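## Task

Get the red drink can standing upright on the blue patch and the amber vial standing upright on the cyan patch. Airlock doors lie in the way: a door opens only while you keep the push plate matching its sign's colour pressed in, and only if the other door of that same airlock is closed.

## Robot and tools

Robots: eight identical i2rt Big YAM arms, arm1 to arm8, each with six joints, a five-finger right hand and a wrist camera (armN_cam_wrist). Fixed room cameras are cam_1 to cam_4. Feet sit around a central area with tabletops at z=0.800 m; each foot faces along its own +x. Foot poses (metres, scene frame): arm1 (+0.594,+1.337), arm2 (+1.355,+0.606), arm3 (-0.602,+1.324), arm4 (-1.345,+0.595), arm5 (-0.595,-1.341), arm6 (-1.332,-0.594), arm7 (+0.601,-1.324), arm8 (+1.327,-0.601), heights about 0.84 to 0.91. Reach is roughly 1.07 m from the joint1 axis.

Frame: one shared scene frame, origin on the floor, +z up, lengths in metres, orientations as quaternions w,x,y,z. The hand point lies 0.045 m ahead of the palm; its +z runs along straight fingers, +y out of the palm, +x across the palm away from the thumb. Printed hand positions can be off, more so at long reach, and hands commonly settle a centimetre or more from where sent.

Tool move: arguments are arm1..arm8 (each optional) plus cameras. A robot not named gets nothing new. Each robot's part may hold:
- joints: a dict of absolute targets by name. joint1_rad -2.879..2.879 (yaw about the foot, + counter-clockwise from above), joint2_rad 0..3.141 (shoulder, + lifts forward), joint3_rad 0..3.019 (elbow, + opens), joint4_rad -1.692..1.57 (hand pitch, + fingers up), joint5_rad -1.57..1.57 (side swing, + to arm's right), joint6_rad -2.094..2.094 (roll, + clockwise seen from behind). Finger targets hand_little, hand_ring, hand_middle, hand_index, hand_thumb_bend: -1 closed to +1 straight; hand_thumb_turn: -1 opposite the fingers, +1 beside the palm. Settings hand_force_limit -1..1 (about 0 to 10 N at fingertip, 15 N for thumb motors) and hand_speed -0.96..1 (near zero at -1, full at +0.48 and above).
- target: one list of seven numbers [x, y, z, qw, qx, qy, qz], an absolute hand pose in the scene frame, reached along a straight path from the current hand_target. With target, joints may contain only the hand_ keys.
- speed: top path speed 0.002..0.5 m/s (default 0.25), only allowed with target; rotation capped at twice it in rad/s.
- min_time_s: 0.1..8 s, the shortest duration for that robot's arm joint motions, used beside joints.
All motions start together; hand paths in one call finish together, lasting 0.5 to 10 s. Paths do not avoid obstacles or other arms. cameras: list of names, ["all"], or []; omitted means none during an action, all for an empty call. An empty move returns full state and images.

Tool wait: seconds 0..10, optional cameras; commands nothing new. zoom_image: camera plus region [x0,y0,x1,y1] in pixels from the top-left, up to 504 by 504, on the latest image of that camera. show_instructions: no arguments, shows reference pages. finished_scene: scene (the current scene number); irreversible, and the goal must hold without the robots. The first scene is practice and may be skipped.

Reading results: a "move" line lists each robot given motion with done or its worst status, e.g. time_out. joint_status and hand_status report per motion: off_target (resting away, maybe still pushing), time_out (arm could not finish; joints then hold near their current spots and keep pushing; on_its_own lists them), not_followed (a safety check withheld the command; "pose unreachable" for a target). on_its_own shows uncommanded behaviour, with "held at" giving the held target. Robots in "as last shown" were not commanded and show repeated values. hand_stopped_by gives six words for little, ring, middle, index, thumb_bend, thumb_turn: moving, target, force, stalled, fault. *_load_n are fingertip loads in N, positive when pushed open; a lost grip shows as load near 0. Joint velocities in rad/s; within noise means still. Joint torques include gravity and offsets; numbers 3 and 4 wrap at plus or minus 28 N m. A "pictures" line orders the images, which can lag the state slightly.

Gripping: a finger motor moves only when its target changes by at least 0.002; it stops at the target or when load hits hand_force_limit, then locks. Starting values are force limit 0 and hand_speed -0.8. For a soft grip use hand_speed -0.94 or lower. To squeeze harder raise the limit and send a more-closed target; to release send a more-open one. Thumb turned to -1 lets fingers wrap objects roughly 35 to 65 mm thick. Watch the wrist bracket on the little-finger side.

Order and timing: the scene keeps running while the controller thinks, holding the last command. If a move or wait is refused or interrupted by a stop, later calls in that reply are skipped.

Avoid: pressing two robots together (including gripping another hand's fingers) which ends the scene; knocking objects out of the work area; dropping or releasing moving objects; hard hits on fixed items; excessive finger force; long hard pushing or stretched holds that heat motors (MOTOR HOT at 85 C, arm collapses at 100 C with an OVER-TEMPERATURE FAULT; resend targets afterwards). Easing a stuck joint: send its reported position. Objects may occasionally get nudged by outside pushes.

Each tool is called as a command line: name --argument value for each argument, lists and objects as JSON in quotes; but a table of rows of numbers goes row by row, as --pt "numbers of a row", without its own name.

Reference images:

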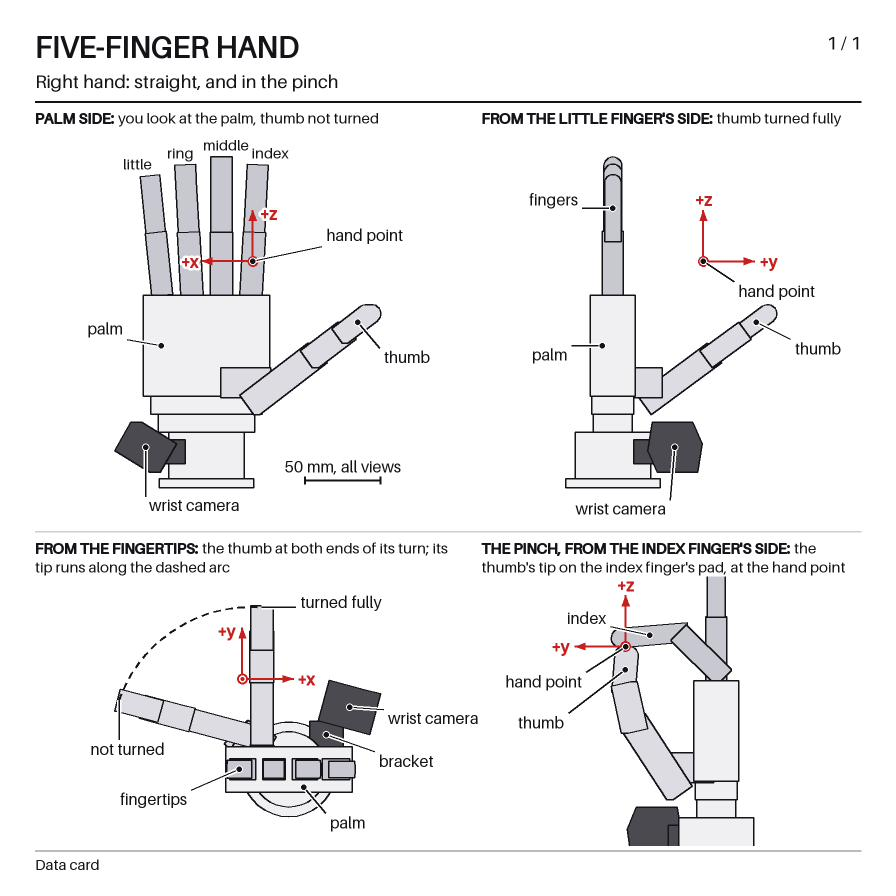

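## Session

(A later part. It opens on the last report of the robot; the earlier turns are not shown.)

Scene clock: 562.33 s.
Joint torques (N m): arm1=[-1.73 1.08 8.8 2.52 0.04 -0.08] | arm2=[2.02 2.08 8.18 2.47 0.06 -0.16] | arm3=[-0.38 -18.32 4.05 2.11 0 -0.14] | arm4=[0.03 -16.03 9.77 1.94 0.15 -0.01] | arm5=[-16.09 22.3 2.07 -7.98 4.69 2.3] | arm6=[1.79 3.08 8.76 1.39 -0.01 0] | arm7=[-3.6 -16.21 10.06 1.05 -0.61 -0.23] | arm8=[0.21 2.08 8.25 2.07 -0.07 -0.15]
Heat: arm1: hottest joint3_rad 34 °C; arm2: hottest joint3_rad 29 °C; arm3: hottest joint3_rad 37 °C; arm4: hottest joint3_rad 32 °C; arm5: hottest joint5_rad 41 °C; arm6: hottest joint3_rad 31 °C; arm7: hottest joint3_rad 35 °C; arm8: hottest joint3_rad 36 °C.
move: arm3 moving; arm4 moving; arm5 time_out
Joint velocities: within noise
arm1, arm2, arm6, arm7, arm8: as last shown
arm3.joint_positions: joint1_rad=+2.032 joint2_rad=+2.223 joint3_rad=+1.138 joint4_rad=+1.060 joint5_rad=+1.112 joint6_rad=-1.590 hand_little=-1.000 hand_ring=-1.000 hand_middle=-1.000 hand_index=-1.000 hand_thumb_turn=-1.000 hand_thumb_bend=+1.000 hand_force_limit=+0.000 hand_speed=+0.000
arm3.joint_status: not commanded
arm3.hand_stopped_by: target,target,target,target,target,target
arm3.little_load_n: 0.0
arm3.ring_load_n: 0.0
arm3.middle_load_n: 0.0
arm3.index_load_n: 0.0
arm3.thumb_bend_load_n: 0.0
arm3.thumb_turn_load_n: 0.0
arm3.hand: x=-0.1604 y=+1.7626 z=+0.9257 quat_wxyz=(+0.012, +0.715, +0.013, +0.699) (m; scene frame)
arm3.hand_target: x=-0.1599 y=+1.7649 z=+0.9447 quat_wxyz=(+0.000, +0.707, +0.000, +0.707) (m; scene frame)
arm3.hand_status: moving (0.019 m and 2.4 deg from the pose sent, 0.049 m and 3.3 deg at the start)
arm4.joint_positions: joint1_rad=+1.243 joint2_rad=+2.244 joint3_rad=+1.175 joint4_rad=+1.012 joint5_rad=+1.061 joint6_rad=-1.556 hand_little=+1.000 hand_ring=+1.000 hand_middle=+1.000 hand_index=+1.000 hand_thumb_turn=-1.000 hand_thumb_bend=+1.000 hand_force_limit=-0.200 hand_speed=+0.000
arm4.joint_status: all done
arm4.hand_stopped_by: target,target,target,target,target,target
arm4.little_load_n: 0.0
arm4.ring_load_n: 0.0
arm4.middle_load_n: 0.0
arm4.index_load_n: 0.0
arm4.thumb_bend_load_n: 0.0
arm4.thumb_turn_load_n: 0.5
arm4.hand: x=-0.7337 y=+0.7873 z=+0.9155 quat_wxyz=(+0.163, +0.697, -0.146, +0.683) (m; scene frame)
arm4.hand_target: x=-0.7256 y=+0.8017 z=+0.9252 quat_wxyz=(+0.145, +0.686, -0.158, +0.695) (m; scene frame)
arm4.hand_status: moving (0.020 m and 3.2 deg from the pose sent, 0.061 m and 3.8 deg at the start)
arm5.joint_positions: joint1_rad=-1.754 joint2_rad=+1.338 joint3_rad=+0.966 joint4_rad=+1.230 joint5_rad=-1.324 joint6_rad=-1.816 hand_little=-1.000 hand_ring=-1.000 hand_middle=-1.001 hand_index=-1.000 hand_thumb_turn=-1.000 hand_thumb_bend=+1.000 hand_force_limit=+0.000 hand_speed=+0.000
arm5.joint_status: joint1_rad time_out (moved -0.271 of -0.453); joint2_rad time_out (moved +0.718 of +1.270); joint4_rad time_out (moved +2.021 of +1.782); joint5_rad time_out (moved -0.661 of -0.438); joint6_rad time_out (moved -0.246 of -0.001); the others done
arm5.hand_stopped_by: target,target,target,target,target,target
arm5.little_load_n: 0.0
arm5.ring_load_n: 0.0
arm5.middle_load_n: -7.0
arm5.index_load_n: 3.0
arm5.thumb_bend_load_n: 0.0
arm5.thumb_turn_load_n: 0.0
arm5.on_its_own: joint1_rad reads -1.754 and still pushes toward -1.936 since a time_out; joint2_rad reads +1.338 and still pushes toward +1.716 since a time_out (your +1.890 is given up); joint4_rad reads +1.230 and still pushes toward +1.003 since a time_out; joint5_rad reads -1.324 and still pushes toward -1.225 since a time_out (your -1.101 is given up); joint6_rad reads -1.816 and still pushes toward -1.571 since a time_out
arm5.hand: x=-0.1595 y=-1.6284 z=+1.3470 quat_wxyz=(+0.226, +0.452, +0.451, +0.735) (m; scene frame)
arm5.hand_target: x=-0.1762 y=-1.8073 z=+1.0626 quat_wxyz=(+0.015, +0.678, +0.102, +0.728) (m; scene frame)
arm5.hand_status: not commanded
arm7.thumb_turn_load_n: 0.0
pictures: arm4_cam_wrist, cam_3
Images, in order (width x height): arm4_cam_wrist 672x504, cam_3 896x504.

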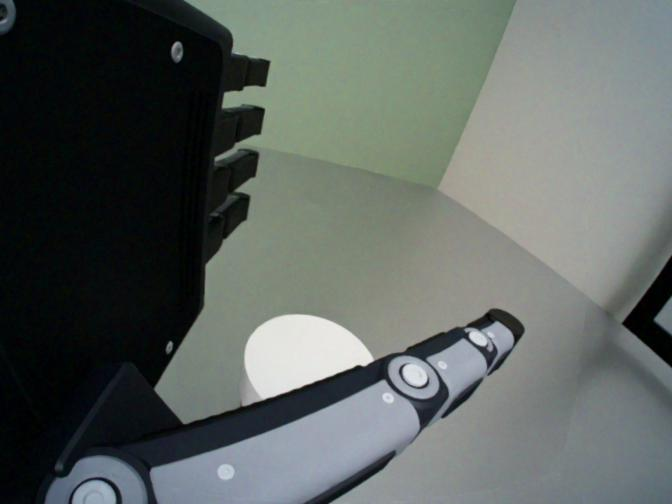

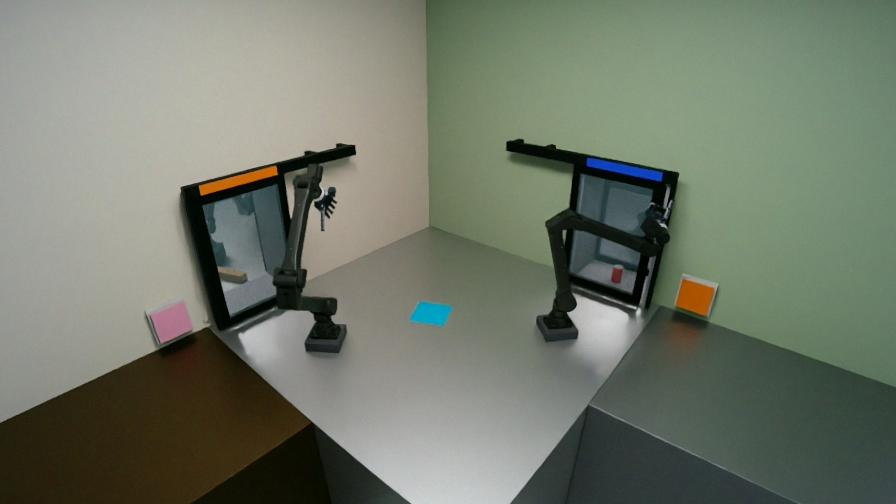

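move --arm5 '{"joints":{"joint1_rad":-1.754,"joint2_rad":1.338,"joint3_rad":0.966,"joint4_rad":1.23,"joint5_rad":-1.324,"joint6_rad":-1.816}}' --arm3 '{"target":[-0.086,1.765,0.945,0,0.7071,0,0.7071],"speed":0.12}' --cameras '["cam_3","arm5_cam_wrist"]'

zoom_image --camera "cam_3" --region '[500, 140, 700, 320]'

Scene clock: 572.30 s.
Joint torques (N m): arm1=[-1.79 1.08 8.79 2.52 0.05 -0.09] | arm2=[1.67 2.55 8.17 2.35 0.03 -0.16] | arm3=[-2.78 -15.5 9.8 0.61 -0.99 -0.11] | arm4=[0.03 -16.03 9.77 1.95 0.15 -0.01] | arm5=[-1.14 -6.65 6.28 -0.55 1.19 0.42] | arm6=[1.49 3.02 8.79 1.4 -0.01 0] | arm7=[-3.55 -16.21 10.06 1.05 -0.61 -0.23] | arm8=[0.15 2.08 8.23 2.06 -0.06 -0.14]
Heat: arm1: hottest joint3_rad 34 °C; arm2: hottest joint3_rad 29 °C; arm3: hottest joint3_rad 37 °C; arm4: hottest joint3_rad 32 °C; arm5: hottest joint5_rad 42 °C; arm6: hottest joint3_rad 31 °C; arm7: hottest joint3_rad 35 °C; arm8: hottest joint3_rad 36 °C.
move: arm3 off_target; arm5 time_out
Joint velocities: within noise
arm1, arm2, arm4, arm6, arm7, arm8: as last shown
arm3.joint_positions: joint1_rad=+1.951 joint2_rad=+2.223 joint3_rad=+1.180 joint4_rad=+1.026 joint5_rad=+1.022 joint6_rad=-1.590 hand_little=-1.000 hand_ring=-1.000 hand_middle=-1.000 hand_index=-1.000 hand_thumb_turn=-1.000 hand_thumb_bend=+1.000 hand_force_limit=+0.000 hand_speed=+0.000
arm3.joint_status: not commanded
arm3.hand_stopped_by: target,target,target,target,target,target
arm3.little_load_n: -3.5
arm3.ring_load_n: -0.5
arm3.middle_load_n: 0.0
arm3.index_load_n: 0.0
arm3.thumb_bend_load_n: 0.0
arm3.thumb_turn_load_n: 0.5
arm3.hand: x=-0.1127 y=+1.7545 z=+0.9333 quat_wxyz=(+0.007, +0.714, +0.013, +0.700) (m; scene frame)
arm3.hand_target: x=-0.0875 y=+1.7631 z=+0.9461 quat_wxyz=(+0.000, +0.707, +0.000, +0.707) (m; scene frame)
arm3.hand_status: off_target (0.031 m and 2.0 deg from the pose sent, 0.077 m and 2.4 deg at the start)
arm4.thumb_turn_load_n: 0.0
arm5.joint_positions: joint1_rad=-1.747 joint2_rad=+1.314 joint3_rad=+0.975 joint4_rad=+1.264 joint5_rad=-1.340 joint6_rad=-1.858 hand_little=-1.000 hand_ring=-1.000 hand_middle=-1.000 hand_index=-1.000 hand_thumb_turn=-1.000 hand_thumb_bend=+1.000 hand_force_limit=+0.000 hand_speed=+0.000
arm5.joint_status: joint6_rad time_out (moved -0.042 of +0.000); the others done
arm5.hand_stopped_by: target,target,target,target,target,target
arm5.little_load_n: 0.0
arm5.ring_load_n: 0.0
arm5.middle_load_n: 0.0
arm5.index_load_n: 0.5
arm5.thumb_bend_load_n: 0.0
arm5.thumb_turn_load_n: 0.0
arm5.on_its_own: joint6_rad reads -1.858 and still pushes toward -1.816 since a time_out
arm5.hand: x=-0.1666 y=-1.6107 z=+1.3665 quat_wxyz=(+0.255, +0.420, +0.483, +0.725) (m; scene frame)
arm5.hand_target: x=-0.1594 y=-1.6284 z=+1.3467 quat_wxyz=(+0.225, +0.452, +0.451, +0.735) (m; scene frame)
arm5.hand_status: not commanded
pictures: arm5_cam_wrist, cam_3
Images, in order (width x height): arm5_cam_wrist 672x504, cam_3 896x504.

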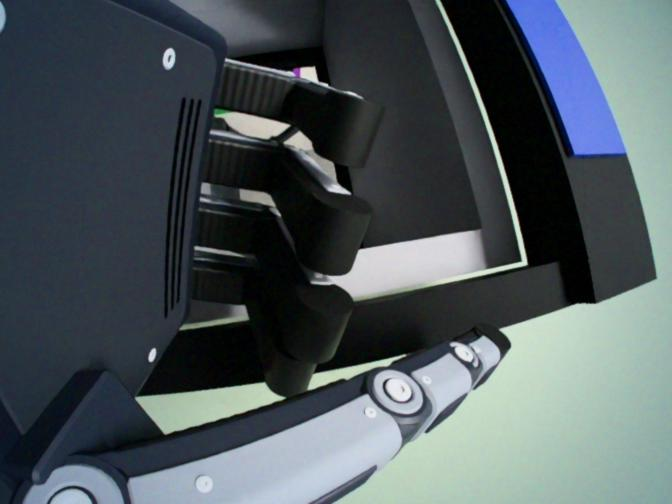

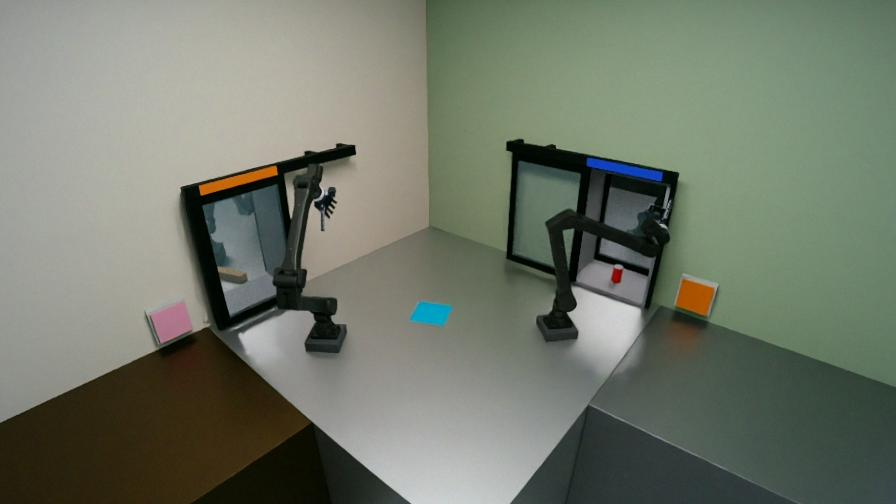

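Scaled by 2.520 from the camera's 896x504 image, which has a finer 1280x720 frame.

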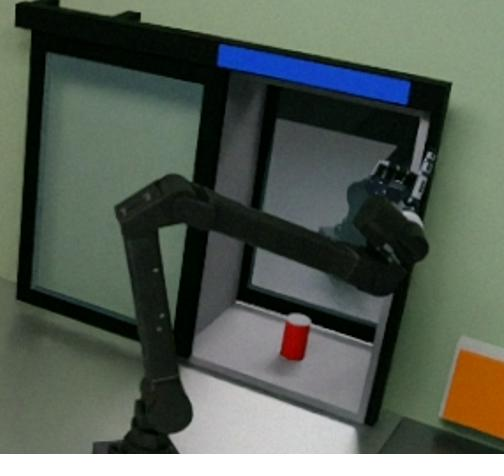

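move --arm5 '{"target":[-0.32,-1.52,1.38,0.255,0.42,0.483,0.725],"speed":0.15}' --cameras '["cam_3"]'

Scene clock: 580.80 s.
Joint torques (N m): arm1=[-1.73 1.08 8.83 2.54 0.04 -0.08] | arm2=[2.02 2.2 8.08 2.4 0.06 -0.16] | arm3=[-2.78 -15.27 9.8 0.62 -0.99 -0.11] | arm4=[0.03 -16.03 9.77 1.94 0.15 0] | arm5=[-1.9 -2.02 6.71 0.55 0.83 0.16] | arm6=[1.61 3.19 8.75 1.42 -0.01 0.01] | arm7=[-3.55 -16.21 10.07 1.05 -0.61 -0.23] | arm8=[0.21 2.08 8.25 2.09 -0.07 -0.15]
Heat: arm1: hottest joint3_rad 34 °C; arm2: hottest joint3_rad 29 °C; arm3: hottest joint3_rad 38 °C; arm4: hottest joint3_rad 31 °C; arm5: hottest joint5_rad 36 °C; arm6: hottest joint3_rad 31 °C; arm7: hottest joint3_rad 35 °C; arm8: hottest joint3_rad 36 °C.
move: arm5 off_target
Joint velocities: within noise
arm1.joint_positions: joint1_rad=+0.806 joint2_rad=+0.631 joint3_rad=+1.351 joint4_rad=-1.536 joint5_rad=+0.000 joint6_rad=-1.200 hand_little=+1.000 hand_ring=+1.000 hand_middle=+1.000 hand_index=+1.000 hand_thumb_turn=+1.000 hand_thumb_bend=+1.000 hand_force_limit=+0.000 hand_speed=-0.800
arm1.joint_status: not commanded
arm1.hand_stopped_by: target,target,target,target,target,target
arm1.little_load_n: 0.0
arm1.ring_load_n: 0.0
arm1.middle_load_n: 0.0
arm1.index_load_n: 0.0
arm1.thumb_bend_load_n: 0.0
arm1.thumb_turn_load_n: 0.0
arm1.hand: x=+0.5855 y=+1.1425 z=+1.3020 quat_wxyz=(+0.177, +0.596, -0.713, +0.324) (m; scene frame)
arm1.hand_target: x=+0.5857 y=+1.1417 z=+1.3138 quat_wxyz=(+0.184, +0.593, -0.708, +0.336) (m; scene frame)
arm1.hand_status: not commanded
arm2.joint_positions: joint1_rad=-0.604 joint2_rad=+0.646 joint3_rad=+1.465 joint4_rad=-1.536 joint5_rad=+0.000 joint6_rad=-1.200 hand_little=+1.000 hand_ring=+1.000 hand_middle=+1.000 hand_index=+1.000 hand_thumb_turn=+1.000 hand_thumb_bend=+1.000 hand_force_limit=+0.000 hand_speed=-0.800
arm2.joint_status: not commanded
arm2.hand_stopped_by: target,target,target,target,target,target
arm2.little_load_n: 0.0
arm2.ring_load_n: 0.0
arm2.middle_load_n: 0.0
arm2.index_load_n: 0.0
arm2.thumb_bend_load_n: 0.0
arm2.thumb_turn_load_n: 0.0
arm2.hand: x=+1.1585 y=+0.6280 z=+1.3679 quat_wxyz=(+0.402, -0.125, -0.903, +0.089) (m; scene frame)
arm2.hand_target: x=+1.1592 y=+0.6280 z=+1.3753 quat_wxyz=(+0.410, -0.125, -0.899, +0.091) (m; scene frame)
arm2.hand_status: not commanded
arm3, arm4, arm7: as last shown
arm3.thumb_turn_load_n: 0.0
arm4.thumb_turn_load_n: 0.5
arm5.joint_positions: joint1_rad=-1.975 joint2_rad=+0.857 joint3_rad=+0.656 joint4_rad=+1.568 joint5_rad=-1.379 joint6_rad=-1.383 hand_little=-1.000 hand_ring=-1.000 hand_middle=-1.000 hand_index=-1.000 hand_thumb_turn=-1.000 hand_thumb_bend=+1.000 hand_force_limit=+0.000 hand_speed=+0.000
arm5.joint_status: not commanded
arm5.hand_stopped_by: target,target,target,target,target,target
arm5.little_load_n: 0.0
arm5.ring_load_n: 0.0
arm5.middle_load_n: 0.0
arm5.index_load_n: 0.0
arm5.thumb_bend_load_n: 0.0
arm5.thumb_turn_load_n: 0.0
arm5.hand: x=-0.3148 y=-1.5169 z=+1.3789 quat_wxyz=(+0.292, +0.454, +0.449, +0.712) (m; scene frame)
arm5.hand_target: x=-0.3189 y=-1.5195 z=+1.3802 quat_wxyz=(+0.298, +0.457, +0.444, +0.711) (m; scene frame)
arm5.hand_status: off_target (0.006 m and 7.1 deg from the pose sent, 0.179 m and 0.1 deg at the start; a joint's target at an end of its range on 35 of 68 steps)
arm6.joint_positions: joint1_rad=-0.042 joint2_rad=+0.616 joint3_rad=+1.476 joint4_rad=-1.536 joint5_rad=+0.000 joint6_rad=-1.200 hand_little=+1.000 hand_ring=+1.000 hand_middle=+1.000 hand_index=+1.000 hand_thumb_turn=+1.000 hand_thumb_bend=+1.000 hand_force_limit=+0.000 hand_speed=-0.800
arm6.joint_status: not commanded
arm6.hand_stopped_by: target,target,target,target,target,target
arm6.little_load_n: 0.0
arm6.ring_load_n: 0.0
arm6.middle_load_n: 0.0
arm6.index_load_n: 0.0
arm6.thumb_bend_load_n: 0.0
arm6.thumb_turn_load_n: 0.0
arm6.hand: x=-1.1586 y=-0.5311 z=+1.3333 quat_wxyz=(-0.208, +0.895, +0.108, +0.380) (m; scene frame)
arm6.hand_target: x=-1.1595 y=-0.5318 z=+1.3416 quat_wxyz=(-0.213, +0.890, +0.107, +0.389) (m; scene frame)
arm6.hand_status: not commanded
arm7.thumb_turn_load_n: 0.5
arm8.joint_positions: joint1_rad=+0.481 joint2_rad=+0.606 joint3_rad=+1.446 joint4_rad=-1.536 joint5_rad=+0.000 joint6_rad=-1.200 hand_little=+1.000 hand_ring=+1.000 hand_middle=+1.000 hand_index=+1.000 hand_thumb_turn=+1.000 hand_thumb_bend=+1.000 hand_force_limit=+0.000 hand_speed=-0.800
arm8.joint_status: not commanded
arm8.hand_stopped_by: target,target,target,target,target,target
arm8.little_load_n: 0.0
arm8.ring_load_n: 0.0
arm8.middle_load_n: 0.0
arm8.index_load_n: 0.0
arm8.thumb_bend_load_n: 0.0
arm8.thumb_turn_load_n: 0.0
arm8.hand: x=+1.1528 y=-0.5378 z=+1.3264 quat_wxyz=(-0.418, +0.222, +0.880, -0.046) (m; scene frame)
arm8.hand_target: x=+1.1530 y=-0.5379 z=+1.3369 quat_wxyz=(-0.430, +0.220, +0.874, -0.048) (m; scene frame)
arm8.hand_status: not commanded
pictures: cam_3
Images, in order (width x height): cam_3 896x504.

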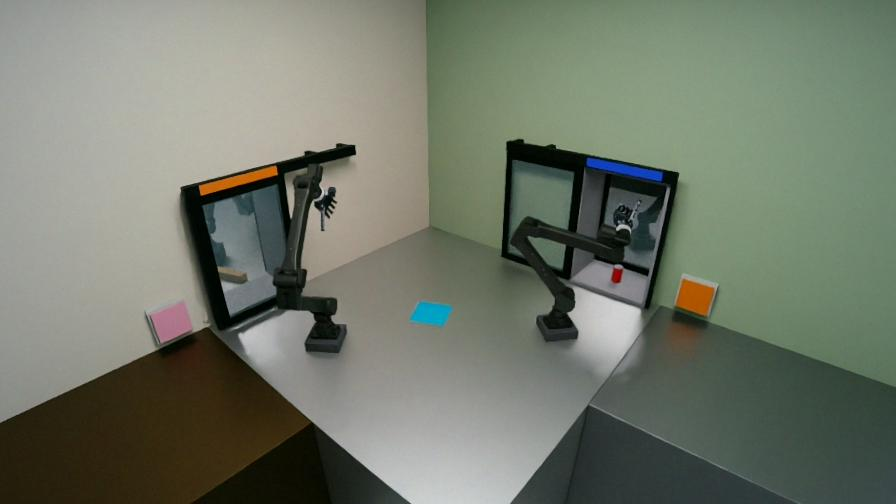

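move --arm4 '{"target":[-0.732,0.818,0.925,0.145,0.685,-0.158,0.695],"speed":0.1}' --arm5 '{"joints":{"joint1_rad":-1.936,"joint2_rad":0.63,"joint3_rad":1.1,"joint4_rad":-0.5,"joint5_rad":-1.101,"joint6_rad":-1.571},"min_time_s":2.5}' --cameras '["arm4_cam_wrist","cam_3"]'

Scene clock: 594.33 s.
Joint torques (N m): arm1=[-1.73 1.03 8.8 2.52 0.05 -0.08] | arm2=[3.08 2.37 8.29 2.63 -0.03 -0.17] | arm3=[-2.84 -15.38 9.83 0.62 -0.98 -0.12] | arm4=[0.03 -15.85 9.91 1.61 0.15 0] | arm5=[0.97 -0.21 11.56 1.32 -0.03 -0.14] | arm6=[1.67 3.08 8.8 1.33 -0.01 0.01] | arm7=[-3.6 -16.21 10.06 1.03 -0.61 -0.23] | arm8=[0.21 2.08 8.24 2.07 -0.06 -0.15]
Heat: arm1: hottest joint3_rad 34 °C; arm2: hottest joint3_rad 29 °C; arm3: hottest joint3_rad 39 °C; arm4: hottest joint3_rad 31 °C; arm5: hottest joint3_rad 33 °C; arm6: hottest joint3_rad 31 °C; arm7: hottest joint3_rad 35 °C; arm8: hottest joint3_rad 36 °C.
move: arm4 off_target; arm5 done
Joint velocities: within noise
arm1, arm2, arm3, arm6, arm7, arm8: as last shown
arm2.thumb_turn_load_n: -0.5
arm3.middle_load_n: -0.5
arm3.thumb_turn_load_n: 0.5
arm4.joint_positions: joint1_rad=+1.272 joint2_rad=+2.246 joint3_rad=+1.188 joint4_rad=+1.012 joint5_rad=+1.090 joint6_rad=-1.556 hand_little=+1.000 hand_ring=+1.000 hand_middle=+1.000 hand_index=+1.000 hand_thumb_turn=-1.000 hand_thumb_bend=+1.000 hand_force_limit=-0.200 hand_speed=+0.000
arm4.joint_status: not commanded
arm4.hand_stopped_by: target,target,target,target,target,target
arm4.little_load_n: 0.0
arm4.ring_load_n: 0.0
arm4.middle_load_n: 0.0
arm4.index_load_n: 0.0
arm4.thumb_bend_load_n: 0.0
arm4.thumb_turn_load_n: 0.0
arm4.hand: x=-0.7398 y=+0.8033 z=+0.9182 quat_wxyz=(+0.161, +0.694, -0.149, +0.686) (m; scene frame)
arm4.hand_target: x=-0.7326 y=+0.8178 z=+0.9252 quat_wxyz=(+0.145, +0.686, -0.158, +0.695) (m; scene frame)
arm4.hand_status: off_target (0.018 m and 2.6 deg from the pose sent, 0.032 m and 3.2 deg at the start)
arm5.joint_positions: joint1_rad=-1.953 joint2_rad=+0.635 joint3_rad=+1.042 joint4_rad=-0.491 joint5_rad=-1.103 joint6_rad=-1.557 hand_little=-1.000 hand_ring=-1.000 hand_middle=-1.000 hand_index=-1.000 hand_thumb_turn=-1.000 hand_thumb_bend=+1.000 hand_force_limit=+0.000 hand_speed=+0.000
arm5.joint_status: all done
arm5.hand_stopped_by: target,target,target,target,target,target
arm5.little_load_n: 0.0
arm5.ring_load_n: 0.0
arm5.middle_load_n: 0.0
arm5.index_load_n: 0.0
arm5.thumb_bend_load_n: 0.0
arm5.thumb_turn_load_n: 0.5
arm5.hand: x=-0.3217 y=-1.5671 z=+1.3531 quat_wxyz=(-0.028, +0.721, -0.039, +0.691) (m; scene frame)
arm5.hand_target: x=-0.3221 y=-1.5551 z=+1.3859 quat_wxyz=(-0.011, +0.713, -0.011, +0.701) (m; scene frame)
arm5.hand_status: not commanded
arm6.ring_load_n: 0.5
arm6.middle_load_n: 0.5
arm7.thumb_turn_load_n: 0.0
pictures: arm4_cam_wrist, cam_3
Images, in order (width x height): arm4_cam_wrist 672x504, cam_3 896x504.

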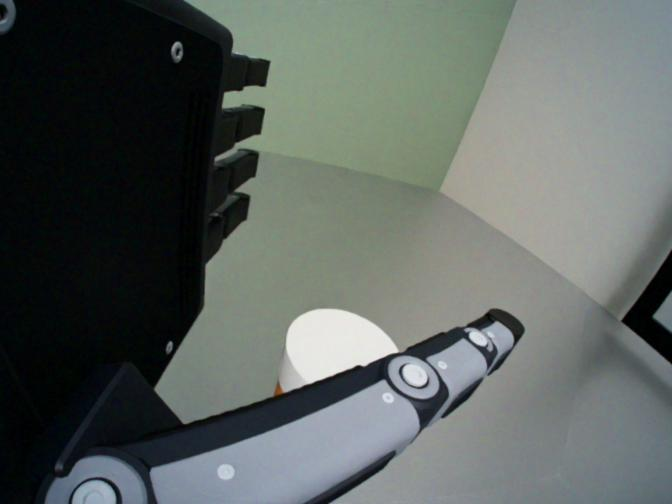

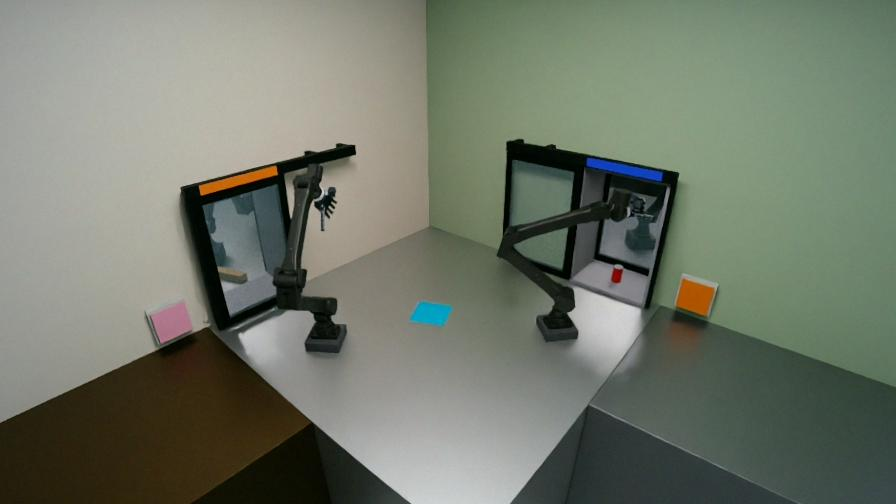

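move --arm4 '{"target":[-0.732,0.818,0.867,0.145,0.685,-0.158,0.695],"speed":0.06}' --arm5 '{"target":[-0.29,-1.84,1.2,0,0.7071,0,0.7071],"speed":0.25}' --cameras '["arm4_cam_wrist","cam_3"]'

Scene clock: 604.00 s.
Joint torques (N m): arm1=[-1.79 1.03 8.81 2.52 0.05 -0.08] | arm2=[2.2 2.96 8.31 2.41 0.03 -0.2] | arm3=[-2.78 -15.38 9.83 0.64 -0.98 -0.11] | arm4=[0.15 -16.44 8.94 1.91 0.15 0] | arm5=[-1.61 -10.29 11.28 2.32 -0.12 0.11] | arm6=[1.79 3.08 8.8 1.36 -0.02 0.01] | arm7=[-3.6 -16.26 10.07 1.06 -0.61 -0.23] | arm8=[0.21 2.02 8.25 2.09 -0.07 -0.15]
Heat: arm1: hottest joint3_rad 34 °C; arm2: hottest joint3_rad 29 °C; arm3: hottest joint3_rad 40 °C; arm4: hottest joint3_rad 32 °C; arm5: hottest joint3_rad 34 °C; arm6: hottest joint3_rad 32 °C; arm7: hottest joint3_rad 35 °C; arm8: hottest joint3_rad 36 °C.
move: arm4 off_target; arm5 off_target
Joint velocities: within noise
arm1, arm2, arm3, arm6, arm7, arm8: as last shown
arm2.thumb_turn_load_n: 0.0
arm3.thumb_turn_load_n: 0.0
arm4.joint_positions: joint1_rad=+1.272 joint2_rad=+2.381 joint3_rad=+1.229 joint4_rad=+1.096 joint5_rad=+1.091 joint6_rad=-1.556 hand_little=+1.000 hand_ring=+1.000 hand_middle=+1.000 hand_index=+1.000 hand_thumb_turn=-1.000 hand_thumb_bend=+1.000 hand_force_limit=-0.200 hand_speed=+0.000
arm4.joint_status: not commanded
arm4.hand_stopped_by: target,target,target,target,target,target
arm4.little_load_n: 0.0
arm4.ring_load_n: 0.0
arm4.middle_load_n: 0.0
arm4.index_load_n: 0.0
arm4.thumb_bend_load_n: 0.0
arm4.thumb_turn_load_n: 0.0
arm4.hand: x=-0.7397 y=+0.8027 z=+0.8600 quat_wxyz=(+0.164, +0.696, -0.147, +0.684) (m; scene frame)
arm4.hand_target: x=-0.7325 y=+0.8178 z=+0.8674 quat_wxyz=(+0.145, +0.686, -0.158, +0.695) (m; scene frame)
arm4.hand_status: off_target (0.019 m and 3.1 deg from the pose sent, 0.054 m and 2.6 deg at the start)
arm5.joint_positions: joint1_rad=-2.147 joint2_rad=+1.373 joint3_rad=+0.979 joint4_rad=+0.327 joint5_rad=-1.325 joint6_rad=-1.580 hand_little=-1.000 hand_ring=-1.000 hand_middle=-1.000 hand_index=-1.000 hand_thumb_turn=-1.000 hand_thumb_bend=+1.000 hand_force_limit=+0.000 hand_speed=+0.000
arm5.joint_status: not commanded
arm5.hand_stopped_by: target,target,target,target,target,target
arm5.little_load_n: 0.0
arm5.ring_load_n: 0.0
arm5.middle_load_n: 0.0
arm5.index_load_n: 0.0
arm5.thumb_bend_load_n: 0.0
arm5.thumb_turn_load_n: 0.0
arm5.hand: x=-0.2871 y=-1.8246 z=+1.1668 quat_wxyz=(-0.026, +0.714, -0.017, +0.699) (m; scene frame)
arm5.hand_target: x=-0.2909 y=-1.8381 z=+1.1998 quat_wxyz=(+0.000, +0.708, +0.000, +0.707) (m; scene frame)
arm5.hand_status: off_target (0.037 m and 3.7 deg from the pose sent, 0.315 m and 6.0 deg at the start)
arm6.ring_load_n: 0.0
arm6.middle_load_n: 0.0
arm7.thumb_turn_load_n: 0.5
arm8.little_load_n: -0.5
pictures: arm4_cam_wrist, cam_3
Images, in order (width x height): arm4_cam_wrist 672x504, cam_3 896x504.

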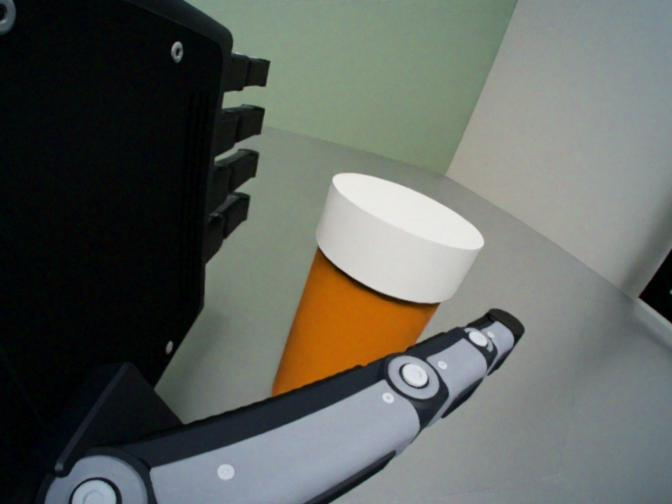

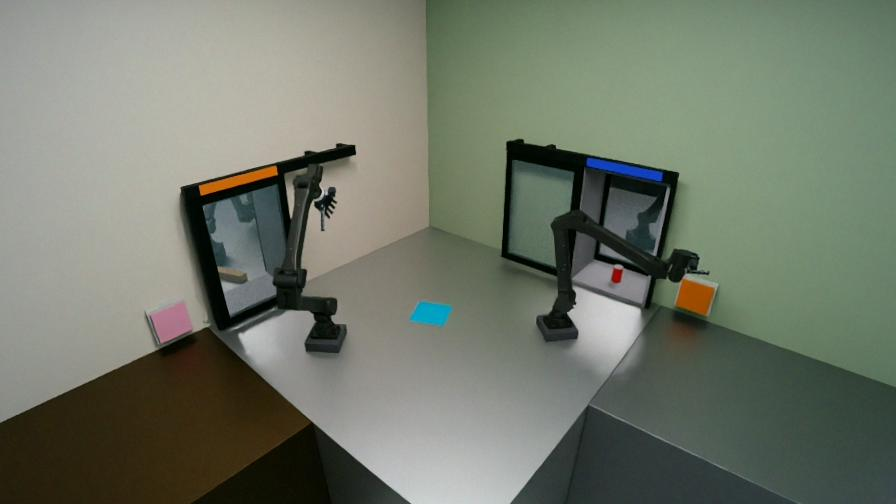

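move --arm4 '{"joints":{"hand_index":-0.1,"hand_middle":-0.1,"hand_ring":0.3,"hand_little":0.5,"hand_speed":-0.8}}' --arm5 '{"target":[-0.175,-1.84,0.975,0,0.7071,0,0.7071],"speed":0.2}' --arm3 '{"target":[-0.17,1.765,0.945,0,0.7071,0,0.7071],"speed":0.12}' --cameras '["arm4_cam_wrist","cam_3"]'

Scene clock: 614.90 s.
Joint torques (N m): arm1=[-1.73 1.08 8.84 2.54 0.04 -0.08] | arm2=[2.43 1.96 8.38 2.52 0.05 -0.19] | arm3=[-0.09 -18.14 4.01 2.03 0.02 -0.14] | arm4=[0.15 -16.44 8.92 1.89 0.14 -0.01] | arm5=[0.5 -13.98 6.19 2.45 0.01 0.13] | arm6=[1.73 3.02 8.73 1.33 0.01 0.01] | arm7=[-3.66 -16.21 10.07 1.05 -0.61 -0.23] | arm8=[0.15 2.02 8.24 2.09 -0.06 -0.15]
Heat: arm1: hottest joint3_rad 34 °C; arm2: hottest joint3_rad 29 °C; arm3: hottest joint3_rad 40 °C; arm4: hottest joint3_rad 32 °C; arm5: hottest joint3_rad 33 °C; arm6: hottest joint3_rad 32 °C; arm7: hottest joint3_rad 35 °C; arm8: hottest joint3_rad 36 °C.
move: arm3 off_target; arm4 done; arm5 off_target
Joint velocities: within noise
arm1, arm2, arm6, arm8: as last shown
arm3.joint_positions: joint1_rad=+2.044 joint2_rad=+2.217 joint3_rad=+1.123 joint4_rad=+1.070 joint5_rad=+1.128 joint6_rad=-1.590 hand_little=-1.000 hand_ring=-1.000 hand_middle=-1.000 hand_index=-1.000 hand_thumb_turn=-1.000 hand_thumb_bend=+1.000 hand_force_limit=+0.000 hand_speed=+0.000
arm3.joint_status: not commanded
arm3.hand_stopped_by: target,target,target,target,target,target
arm3.little_load_n: -0.5
arm3.ring_load_n: 0.0
arm3.middle_load_n: 0.0
arm3.index_load_n: 0.0
arm3.thumb_bend_load_n: 0.0
arm3.thumb_turn_load_n: 0.0
arm3.hand: x=-0.1682 y=+1.7605 z=+0.9260 quat_wxyz=(+0.014, +0.714, +0.011, +0.700) (m; scene frame)
arm3.hand_target: x=-0.1699 y=+1.7647 z=+0.9446 quat_wxyz=(+0.000, +0.707, +0.000, +0.707) (m; scene frame)
arm3.hand_status: off_target (0.020 m and 2.3 deg from the pose sent, 0.059 m and 2.0 deg at the start)
arm4.joint_positions: joint1_rad=+1.272 joint2_rad=+2.381 joint3_rad=+1.229 joint4_rad=+1.096 joint5_rad=+1.091 joint6_rad=-1.556 hand_little=+0.500 hand_ring=+0.300 hand_middle=-0.100 hand_index=-0.100 hand_thumb_turn=-1.000 hand_thumb_bend=+1.000 hand_force_limit=-0.200 hand_speed=-0.800
arm4.joint_status: all done
arm4.hand_stopped_by: target,target,target,target,target,target
arm4.little_load_n: 0.0
arm4.ring_load_n: 0.0
arm4.middle_load_n: 0.0
arm4.index_load_n: 0.0
arm4.thumb_bend_load_n: 0.0
arm4.thumb_turn_load_n: 0.0
arm4.hand: x=-0.7398 y=+0.8026 z=+0.8600 quat_wxyz=(+0.164, +0.696, -0.147, +0.684) (m; scene frame)
arm4.hand_target: x=-0.7326 y=+0.8178 z=+0.8674 quat_wxyz=(+0.145, +0.686, -0.158, +0.695) (m; scene frame)
arm4.hand_status: not commanded
arm5.joint_positions: joint1_rad=-1.942 joint2_rad=+1.857 joint3_rad=+0.897 joint4_rad=+0.933 joint5_rad=-1.097 joint6_rad=-1.581 hand_little=-1.000 hand_ring=-1.000 hand_middle=-1.000 hand_index=-1.000 hand_thumb_turn=-1.000 hand_thumb_bend=+1.000 hand_force_limit=+0.000 hand_speed=+0.000
arm5.joint_status: not commanded
arm5.hand_stopped_by: target,target,target,target,target,target
arm5.little_load_n: 0.0
arm5.ring_load_n: 0.0
arm5.middle_load_n: 0.5
arm5.index_load_n: 0.0
arm5.thumb_bend_load_n: 0.0
arm5.thumb_turn_load_n: 0.0
arm5.hand: x=-0.1838 y=-1.8392 z=+0.9656 quat_wxyz=(-0.003, +0.713, -0.010, +0.701) (m; scene frame)
arm5.hand_target: x=-0.1751 y=-1.8397 z=+0.9751 quat_wxyz=(+0.000, +0.707, +0.000, +0.707) (m; scene frame)
arm5.hand_status: off_target (0.013 m and 1.5 deg from the pose sent, 0.223 m and 3.7 deg at the start)
arm6.ring_load_n: 0.5
arm7.joint_positions: joint1_rad=+1.897 joint2_rad=+2.123 joint3_rad=+1.212 joint4_rad=+0.905 joint5_rad=+0.985 joint6_rad=-1.566 hand_little=-1.000 hand_ring=-1.000 hand_middle=-1.000 hand_index=-1.000 hand_thumb_turn=-1.000 hand_thumb_bend=+1.000 hand_force_limit=+0.000 hand_speed=+0.000
arm7.joint_status: not commanded
arm7.hand_stopped_by: target,target,target,target,target,target
arm7.little_load_n: 0.0
arm7.ring_load_n: -3.0
arm7.middle_load_n: 0.0
arm7.index_load_n: 0.0
arm7.thumb_bend_load_n: 0.0
arm7.thumb_turn_load_n: 0.0
arm7.hand: x=+0.0915 y=-1.7662 z=+0.9472 quat_wxyz=(-0.702, -0.011, +0.712, -0.006) (m; scene frame)
arm7.hand_target: x=+0.0635 y=-1.7631 z=+0.9556 quat_wxyz=(-0.707, +0.000, +0.707, +0.000) (m; scene frame)
arm7.hand_status: not commanded
arm8.little_load_n: 0.0
arm8.index_load_n: -0.5
pictures: arm4_cam_wrist, cam_3
Images, in order (width x height): arm4_cam_wrist 672x504, cam_3 896x504.

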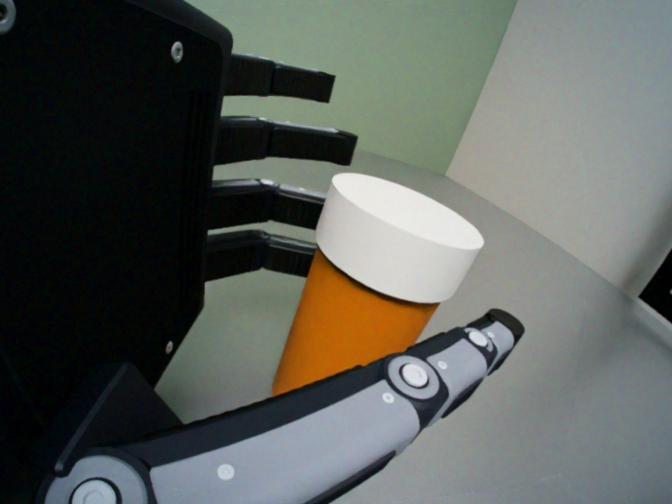

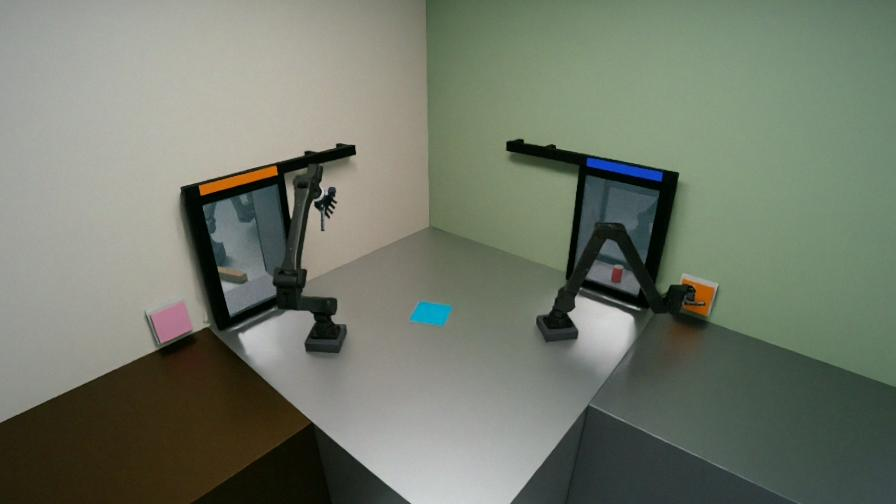

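move --arm4 '{"joints":{"hand_index":-0.4,"hand_middle":-0.4,"hand_thumb_bend":-0.4,"hand_force_limit":-0.2,"hand_speed":-0.9}}' --arm6 '{"joints":{"joint1_rad":1.59,"joint2_rad":0.47,"joint3_rad":0.54,"joint4_rad":-0.07,"joint5_rad":0.675,"joint6_rad":-1.571,"hand_thumb_turn":-1,"hand_speed":0},"min_time_s":4}' --cameras '["arm4_cam_wrist","cam_3"]'

Scene clock: 628.30 s.
Joint torques (N m): arm1=[-1.79 1.08 8.8 2.54 0.05 -0.08] | arm2=[1.55 2.73 8.12 2.55 0.06 -0.18] | arm3=[-0.09 -18.14 3.97 2.06 0.02 -0.14] | arm4=[0.15 -16.56 8.62 1.89 0.13 -0.01] | arm5=[0.5 -14.04 6.17 2.47 0.01 0.11] | arm6=[2.32 0.97 9.02 1.85 0.12 -0.16] | arm7=[-3.55 -16.21 10.07 1.05 -0.61 -0.23] | arm8=[0.15 2.08 8.23 2.07 -0.07 -0.15]
Heat: arm1: hottest joint3_rad 34 °C; arm2: hottest joint3_rad 29 °C; arm3: hottest joint3_rad 39 °C; arm4: hottest joint3_rad 32 °C; arm5: hottest joint3_rad 33 °C; arm6: hottest joint3_rad 32 °C; arm7: hottest joint3_rad 35 °C; arm8: hottest joint3_rad 36 °C.
move: arm4 off_target; arm6 done
Joint velocities: within noise
arm1, arm2, arm3, arm5, arm7, arm8: as last shown
arm3.little_load_n: 0.0
arm4.joint_positions: joint1_rad=+1.272 joint2_rad=+2.382 joint3_rad=+1.232 joint4_rad=+1.096 joint5_rad=+1.091 joint6_rad=-1.556 hand_little=+0.500 hand_ring=+0.300 hand_middle=-0.237 hand_index=-0.246 hand_thumb_turn=-1.000 hand_thumb_bend=+0.928 hand_force_limit=-0.200 hand_speed=-0.900
arm4.joint_status: hand_middle off_target (ended at -0.237, target -0.400); hand_index off_target (ended at -0.246, target -0.400); hand_thumb_bend off_target (ended at +0.928, target -0.400); the others done
arm4.hand_stopped_by: target,target,force,force,force,target
arm4.little_load_n: 0.0
arm4.ring_load_n: 0.0
arm4.middle_load_n: 5.5
arm4.index_load_n: 6.5
arm4.thumb_bend_load_n: 6.5
arm4.thumb_turn_load_n: -1.5
arm4.hand: x=-0.7388 y=+0.8033 z=+0.8605 quat_wxyz=(+0.163, +0.695, -0.148, +0.684) (m; scene frame)
arm4.hand_target: x=-0.7326 y=+0.8178 z=+0.8672 quat_wxyz=(+0.145, +0.686, -0.158, +0.695) (m; scene frame)
arm4.hand_status: not commanded
arm5.middle_load_n: 0.0
arm5.thumb_turn_load_n: 0.5
arm6.joint_positions: joint1_rad=+1.581 joint2_rad=+0.477 joint3_rad=+0.554 joint4_rad=-0.086 joint5_rad=+0.672 joint6_rad=-1.557 hand_little=+1.000 hand_ring=+1.000 hand_middle=+1.000 hand_index=+1.000 hand_thumb_turn=-1.000 hand_thumb_bend=+1.000 hand_force_limit=+0.000 hand_speed=+0.000
arm6.joint_status: all done
arm6.hand_stopped_by: target,target,target,target,target,target
arm6.little_load_n: 0.0
arm6.ring_load_n: 0.0
arm6.middle_load_n: 0.0
arm6.index_load_n: 0.0
arm6.thumb_bend_load_n: 0.0
arm6.thumb_turn_load_n: 0.0
arm6.hand: x=-1.3757 y=-0.2674 z=+1.2098 quat_wxyz=(-0.502, +0.504, +0.495, +0.499) (m; scene frame)
arm6.hand_target: x=-1.3770 y=-0.2689 z=+1.2072 quat_wxyz=(-0.502, +0.499, +0.498, +0.501) (m; scene frame)
arm6.hand_status: not commanded
arm8.index_load_n: 0.0
pictures: arm4_cam_wrist, cam_3
Images, in order (width x height): arm4_cam_wrist 672x504, cam_3 896x504.

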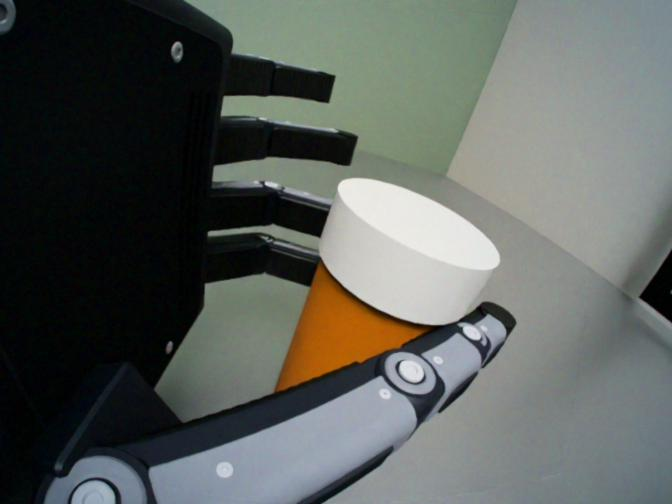

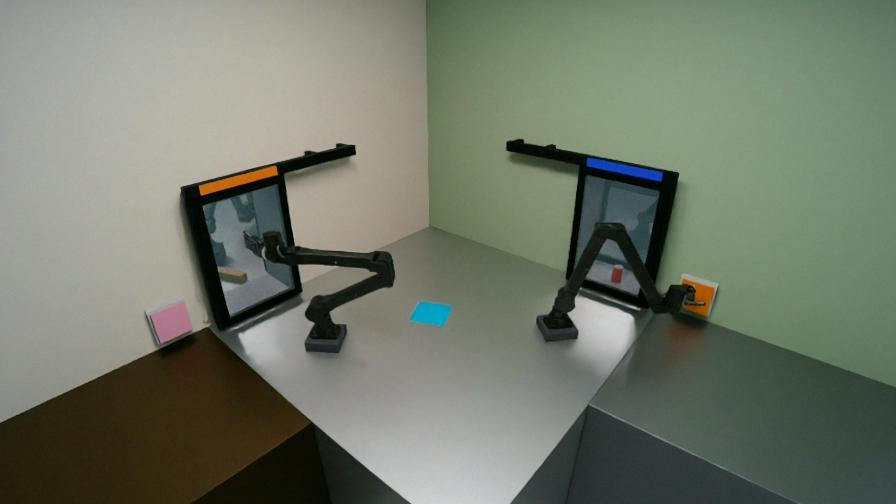

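move --arm4 '{"target":[-0.732,0.818,0.90,0.145,0.685,-0.158,0.695],"speed":0.05}' --cameras '["arm4_cam_wrist","cam_2"]'

Scene clock: 635.50 s.
Joint torques (N m): arm1=[-1.79 0.97 8.8 2.55 0.04 -0.08] | arm2=[1.85 1.96 8.08 2.5 0.05 -0.16] | arm3=[-0.09 -18.08 4.03 2.07 0.02 -0.15] | arm4=[0.03 -18.73 6.86 1.06 0.1 -0.02] | arm5=[0.56 -14.04 6.17 2.47 0.01 0.11] | arm6=[2.26 0.85 8.98 1.85 0.14 -0.18] | arm7=[-3.6 -16.26 10.06 1.06 -0.61 -0.23] | arm8=[0.15 2.08 8.24 2.09 -0.06 -0.15]
Heat: arm1: hottest joint3_rad 34 °C; arm2: hottest joint3_rad 29 °C; arm3: hottest joint3_rad 38 °C; arm4: hottest joint3_rad 31 °C; arm5: hottest joint3_rad 33 °C; arm6: hottest joint3_rad 32 °C; arm7: hottest joint3_rad 35 °C; arm8: hottest joint3_rad 36 °C.
move: arm4 off_target
Joint velocities: within noise
arm1, arm2, arm3, arm5, arm6, arm7, arm8: as last shown
arm2.index_load_n: -0.5
arm4.joint_positions: joint1_rad=+1.272 joint2_rad=+2.335 joint3_rad=+1.232 joint4_rad=+1.068 joint5_rad=+1.091 joint6_rad=-1.556 hand_little=+0.500 hand_ring=+0.300 hand_middle=-0.237 hand_index=-0.246 hand_thumb_turn=-1.000 hand_thumb_bend=+0.928 hand_force_limit=-0.200 hand_speed=-0.900
arm4.joint_status: not commanded
arm4.hand_stopped_by: target,target,force,force,force,target
arm4.little_load_n: 0.0
arm4.ring_load_n: 0.0
arm4.middle_load_n: 6.0
arm4.index_load_n: 6.5
arm4.thumb_bend_load_n: 6.5
arm4.thumb_turn_load_n: -1.5
arm4.hand: x=-0.7340 y=+0.8073 z=+0.8853 quat_wxyz=(+0.158, +0.691, -0.153, +0.689) (m; scene frame)
arm4.hand_target: x=-0.7321 y=+0.8179 z=+0.8999 quat_wxyz=(+0.145, +0.686, -0.158, +0.696) (m; scene frame)
arm4.hand_status: off_target (0.018 m and 1.9 deg from the pose sent, 0.043 m and 2.9 deg at the start)
arm5.thumb_turn_load_n: 0.0
arm6.thumb_turn_load_n: 0.5
arm7.ring_load_n: -3.5
arm7.thumb_turn_load_n: 0.5
pictures: arm4_cam_wrist, cam_2
Images, in order (width x height): arm4_cam_wrist 672x504, cam_2 896x504.

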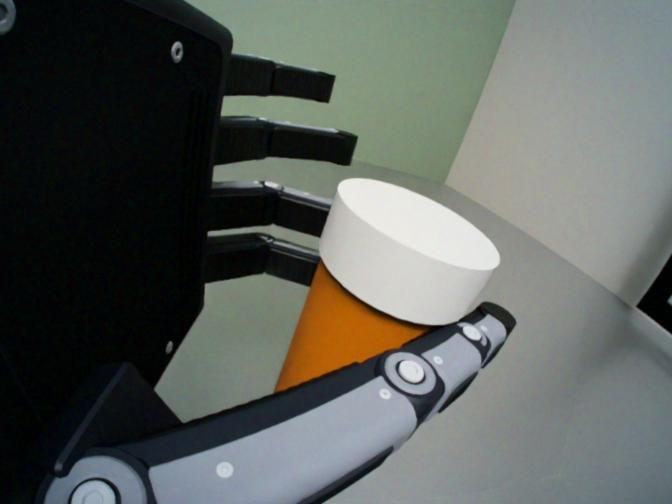

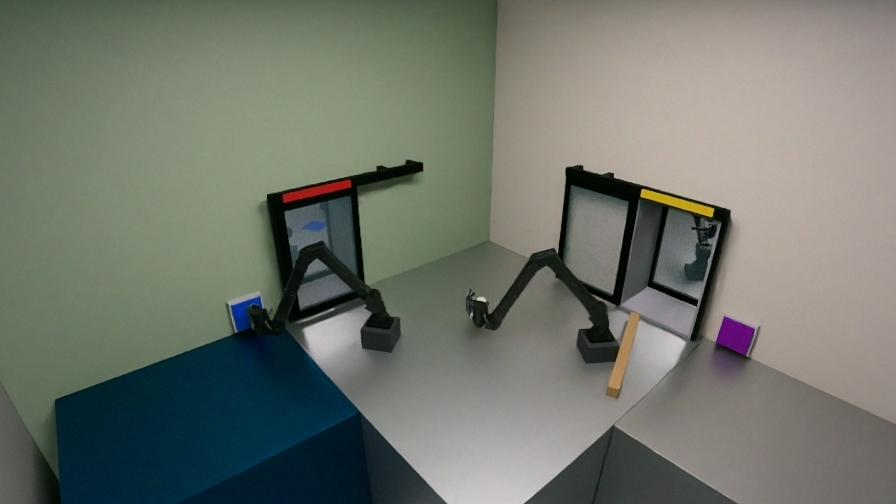

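move --arm4 '{"target":[-0.732,0.81,1.10,0.150,0.6875,-0.1555,0.6925],"speed":0.15}' --cameras '["arm4_cam_wrist"]'

move --arm4 '{"joints":{"joint1_rad":0.7,"joint2_rad":0.47,"joint3_rad":0.54,"joint4_rad":-0.05,"joint5_rad":0.6,"joint6_rad":-1.571},"min_time_s":3}' --cameras '["arm4_cam_wrist"]'

Scene clock: 642.83 s.
Joint torques (N m): arm1=[-1.73 1.08 8.8 2.55 0.04 -0.08] | arm2=[2.61 1.55 7.98 2.22 0.03 -0.17] | arm3=[0.03 -18.2 4 2.07 0.02 -0.14] | arm4=[-0.97 -16.56 12.27 1.09 -0.01 -0.06] | arm5=[0.56 -13.98 6.17 2.47 0.01 0.11] | arm6=[2.37 0.73 9.01 1.88 0.14 -0.16] | arm7=[-3.6 -16.26 10.06 1.03 -0.61 -0.23] | arm8=[0.15 2.02 8.23 2.09 -0.07 -0.15]
Heat: arm1: hottest joint3_rad 34 °C; arm2: hottest joint3_rad 29 °C; arm3: hottest joint3_rad 38 °C; arm4: hottest joint3_rad 31 °C; arm5: hottest joint3_rad 32 °C; arm6: hottest joint3_rad 32 °C; arm7: hottest joint3_rad 35 °C; arm8: hottest joint3_rad 36 °C.
move: arm4 off_target
Joint velocities: within noise
arm1, arm2, arm3, arm5, arm6, arm7, arm8: as last shown
arm2.index_load_n: 0.0
arm4.joint_positions: joint1_rad=+1.272 joint2_rad=+1.919 joint3_rad=+1.196 joint4_rad=+0.656 joint5_rad=+1.084 joint6_rad=-1.556 hand_little=+0.500 hand_ring=+0.300 hand_middle=-0.237 hand_index=-0.246 hand_thumb_turn=-1.000 hand_thumb_bend=+0.928 hand_force_limit=-0.200 hand_speed=-0.900
arm4.joint_status: not commanded
arm4.hand_stopped_by: target,target,force,force,force,target
arm4.little_load_n: 0.0
arm4.ring_load_n: 0.0
arm4.middle_load_n: 5.5
arm4.index_load_n: 6.5
arm4.thumb_bend_load_n: 6.5
arm4.thumb_turn_load_n: -1.5
arm4.hand: x=-0.7401 y=+0.8052 z=+1.0760 quat_wxyz=(+0.164, +0.699, -0.141, +0.682) (m; scene frame)
arm4.hand_target: x=-0.7328 y=+0.8095 z=+1.1000 quat_wxyz=(+0.150, +0.688, -0.155, +0.693) (m; scene frame)
arm4.hand_status: off_target (0.026 m and 2.9 deg from the pose sent, 0.215 m and 1.1 deg at the start)
arm5.middle_load_n: 0.5
arm6.thumb_turn_load_n: 0.0
arm7.ring_load_n: -3.0
arm7.thumb_turn_load_n: 0.0
pictures: arm4_cam_wrist
Images, in order (width x height): arm4_cam_wrist 672x504.

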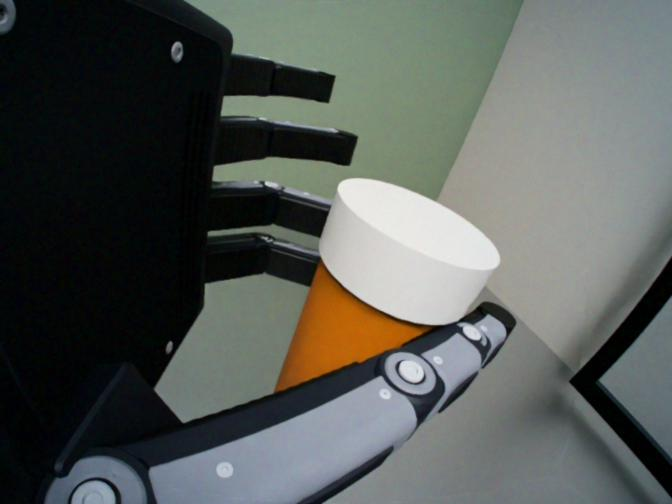

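Scene clock: 646.37 s.
Joint torques (N m): arm1=[-1.73 1.14 8.81 2.52 0.04 -0.08] | arm2=[2.37 3.02 8.12 2.48 0.03 -0.17] | arm3=[-0.03 -18.2 4.01 2.07 0.02 -0.14] | arm4=[-1.96 0.26 12.89 1.43 -0.11 -0.22] | arm5=[0.56 -13.98 6.19 2.45 0.01 0.11] | arm6=[2.43 0.85 8.96 1.84 0.14 -0.17] | arm7=[-3.6 -16.26 10.06 1.05 -0.61 -0.23] | arm8=[0.26 2.08 8.23 2.09 -0.07 -0.15]
Heat: arm1: hottest joint3_rad 34 °C; arm2: hottest joint3_rad 29 °C; arm3: hottest joint3_rad 37 °C; arm4: hottest joint3_rad 31 °C; arm5: hottest joint3_rad 32 °C; arm6: hottest joint3_rad 32 °C; arm7: hottest joint3_rad 35 °C; arm8: hottest joint3_rad 36 °C.
move: arm4 done
Joint velocities: within noise
arm1, arm2, arm3, arm5, arm6, arm7, arm8: as last shown
arm1.thumb_bend_load_n: 0.5
arm4.joint_positions: joint1_rad=+0.715 joint2_rad=+0.476 joint3_rad=+0.529 joint4_rad=-0.047 joint5_rad=+0.602 joint6_rad=-1.556 hand_little=+0.500 hand_ring=+0.300 hand_middle=-0.237 hand_index=-0.246 hand_thumb_turn=-1.000 hand_thumb_bend=+0.928 hand_force_limit=-0.200 hand_speed=-0.900
arm4.joint_status: all done
arm4.hand_stopped_by: target,target,force,force,force,target
arm4.little_load_n: 0.0
arm4.ring_load_n: 0.0
arm4.middle_load_n: 5.5
arm4.index_load_n: 6.5
arm4.thumb_bend_load_n: 6.5
arm4.thumb_turn_load_n: -1.5
arm4.hand: x=-1.0392 y=+0.4634 z=+1.2539 quat_wxyz=(+0.171, +0.675, -0.186, +0.693) (m; scene frame)
arm4.hand_target: x=-1.0426 y=+0.4585 z=+1.2623 quat_wxyz=(+0.179, +0.671, -0.187, +0.695) (m; scene frame)
arm4.hand_status: not commanded
arm5.ring_load_n: -0.5
arm5.middle_load_n: 0.0
arm5.thumb_turn_load_n: 0.5
pictures: arm4_cam_wrist
Images, in order (width x height): arm4_cam_wrist 672x504.

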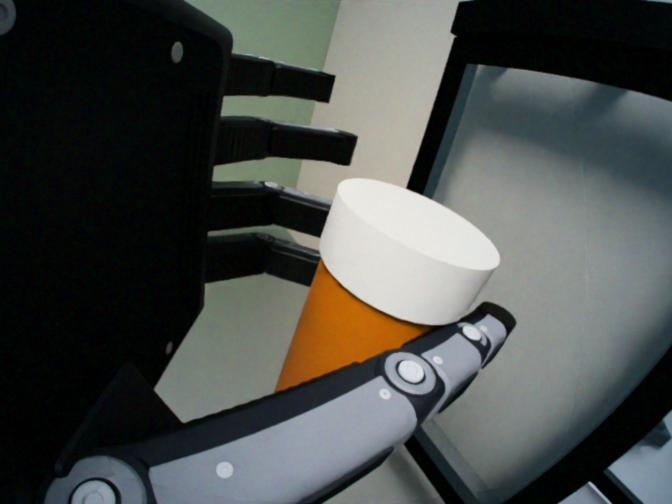

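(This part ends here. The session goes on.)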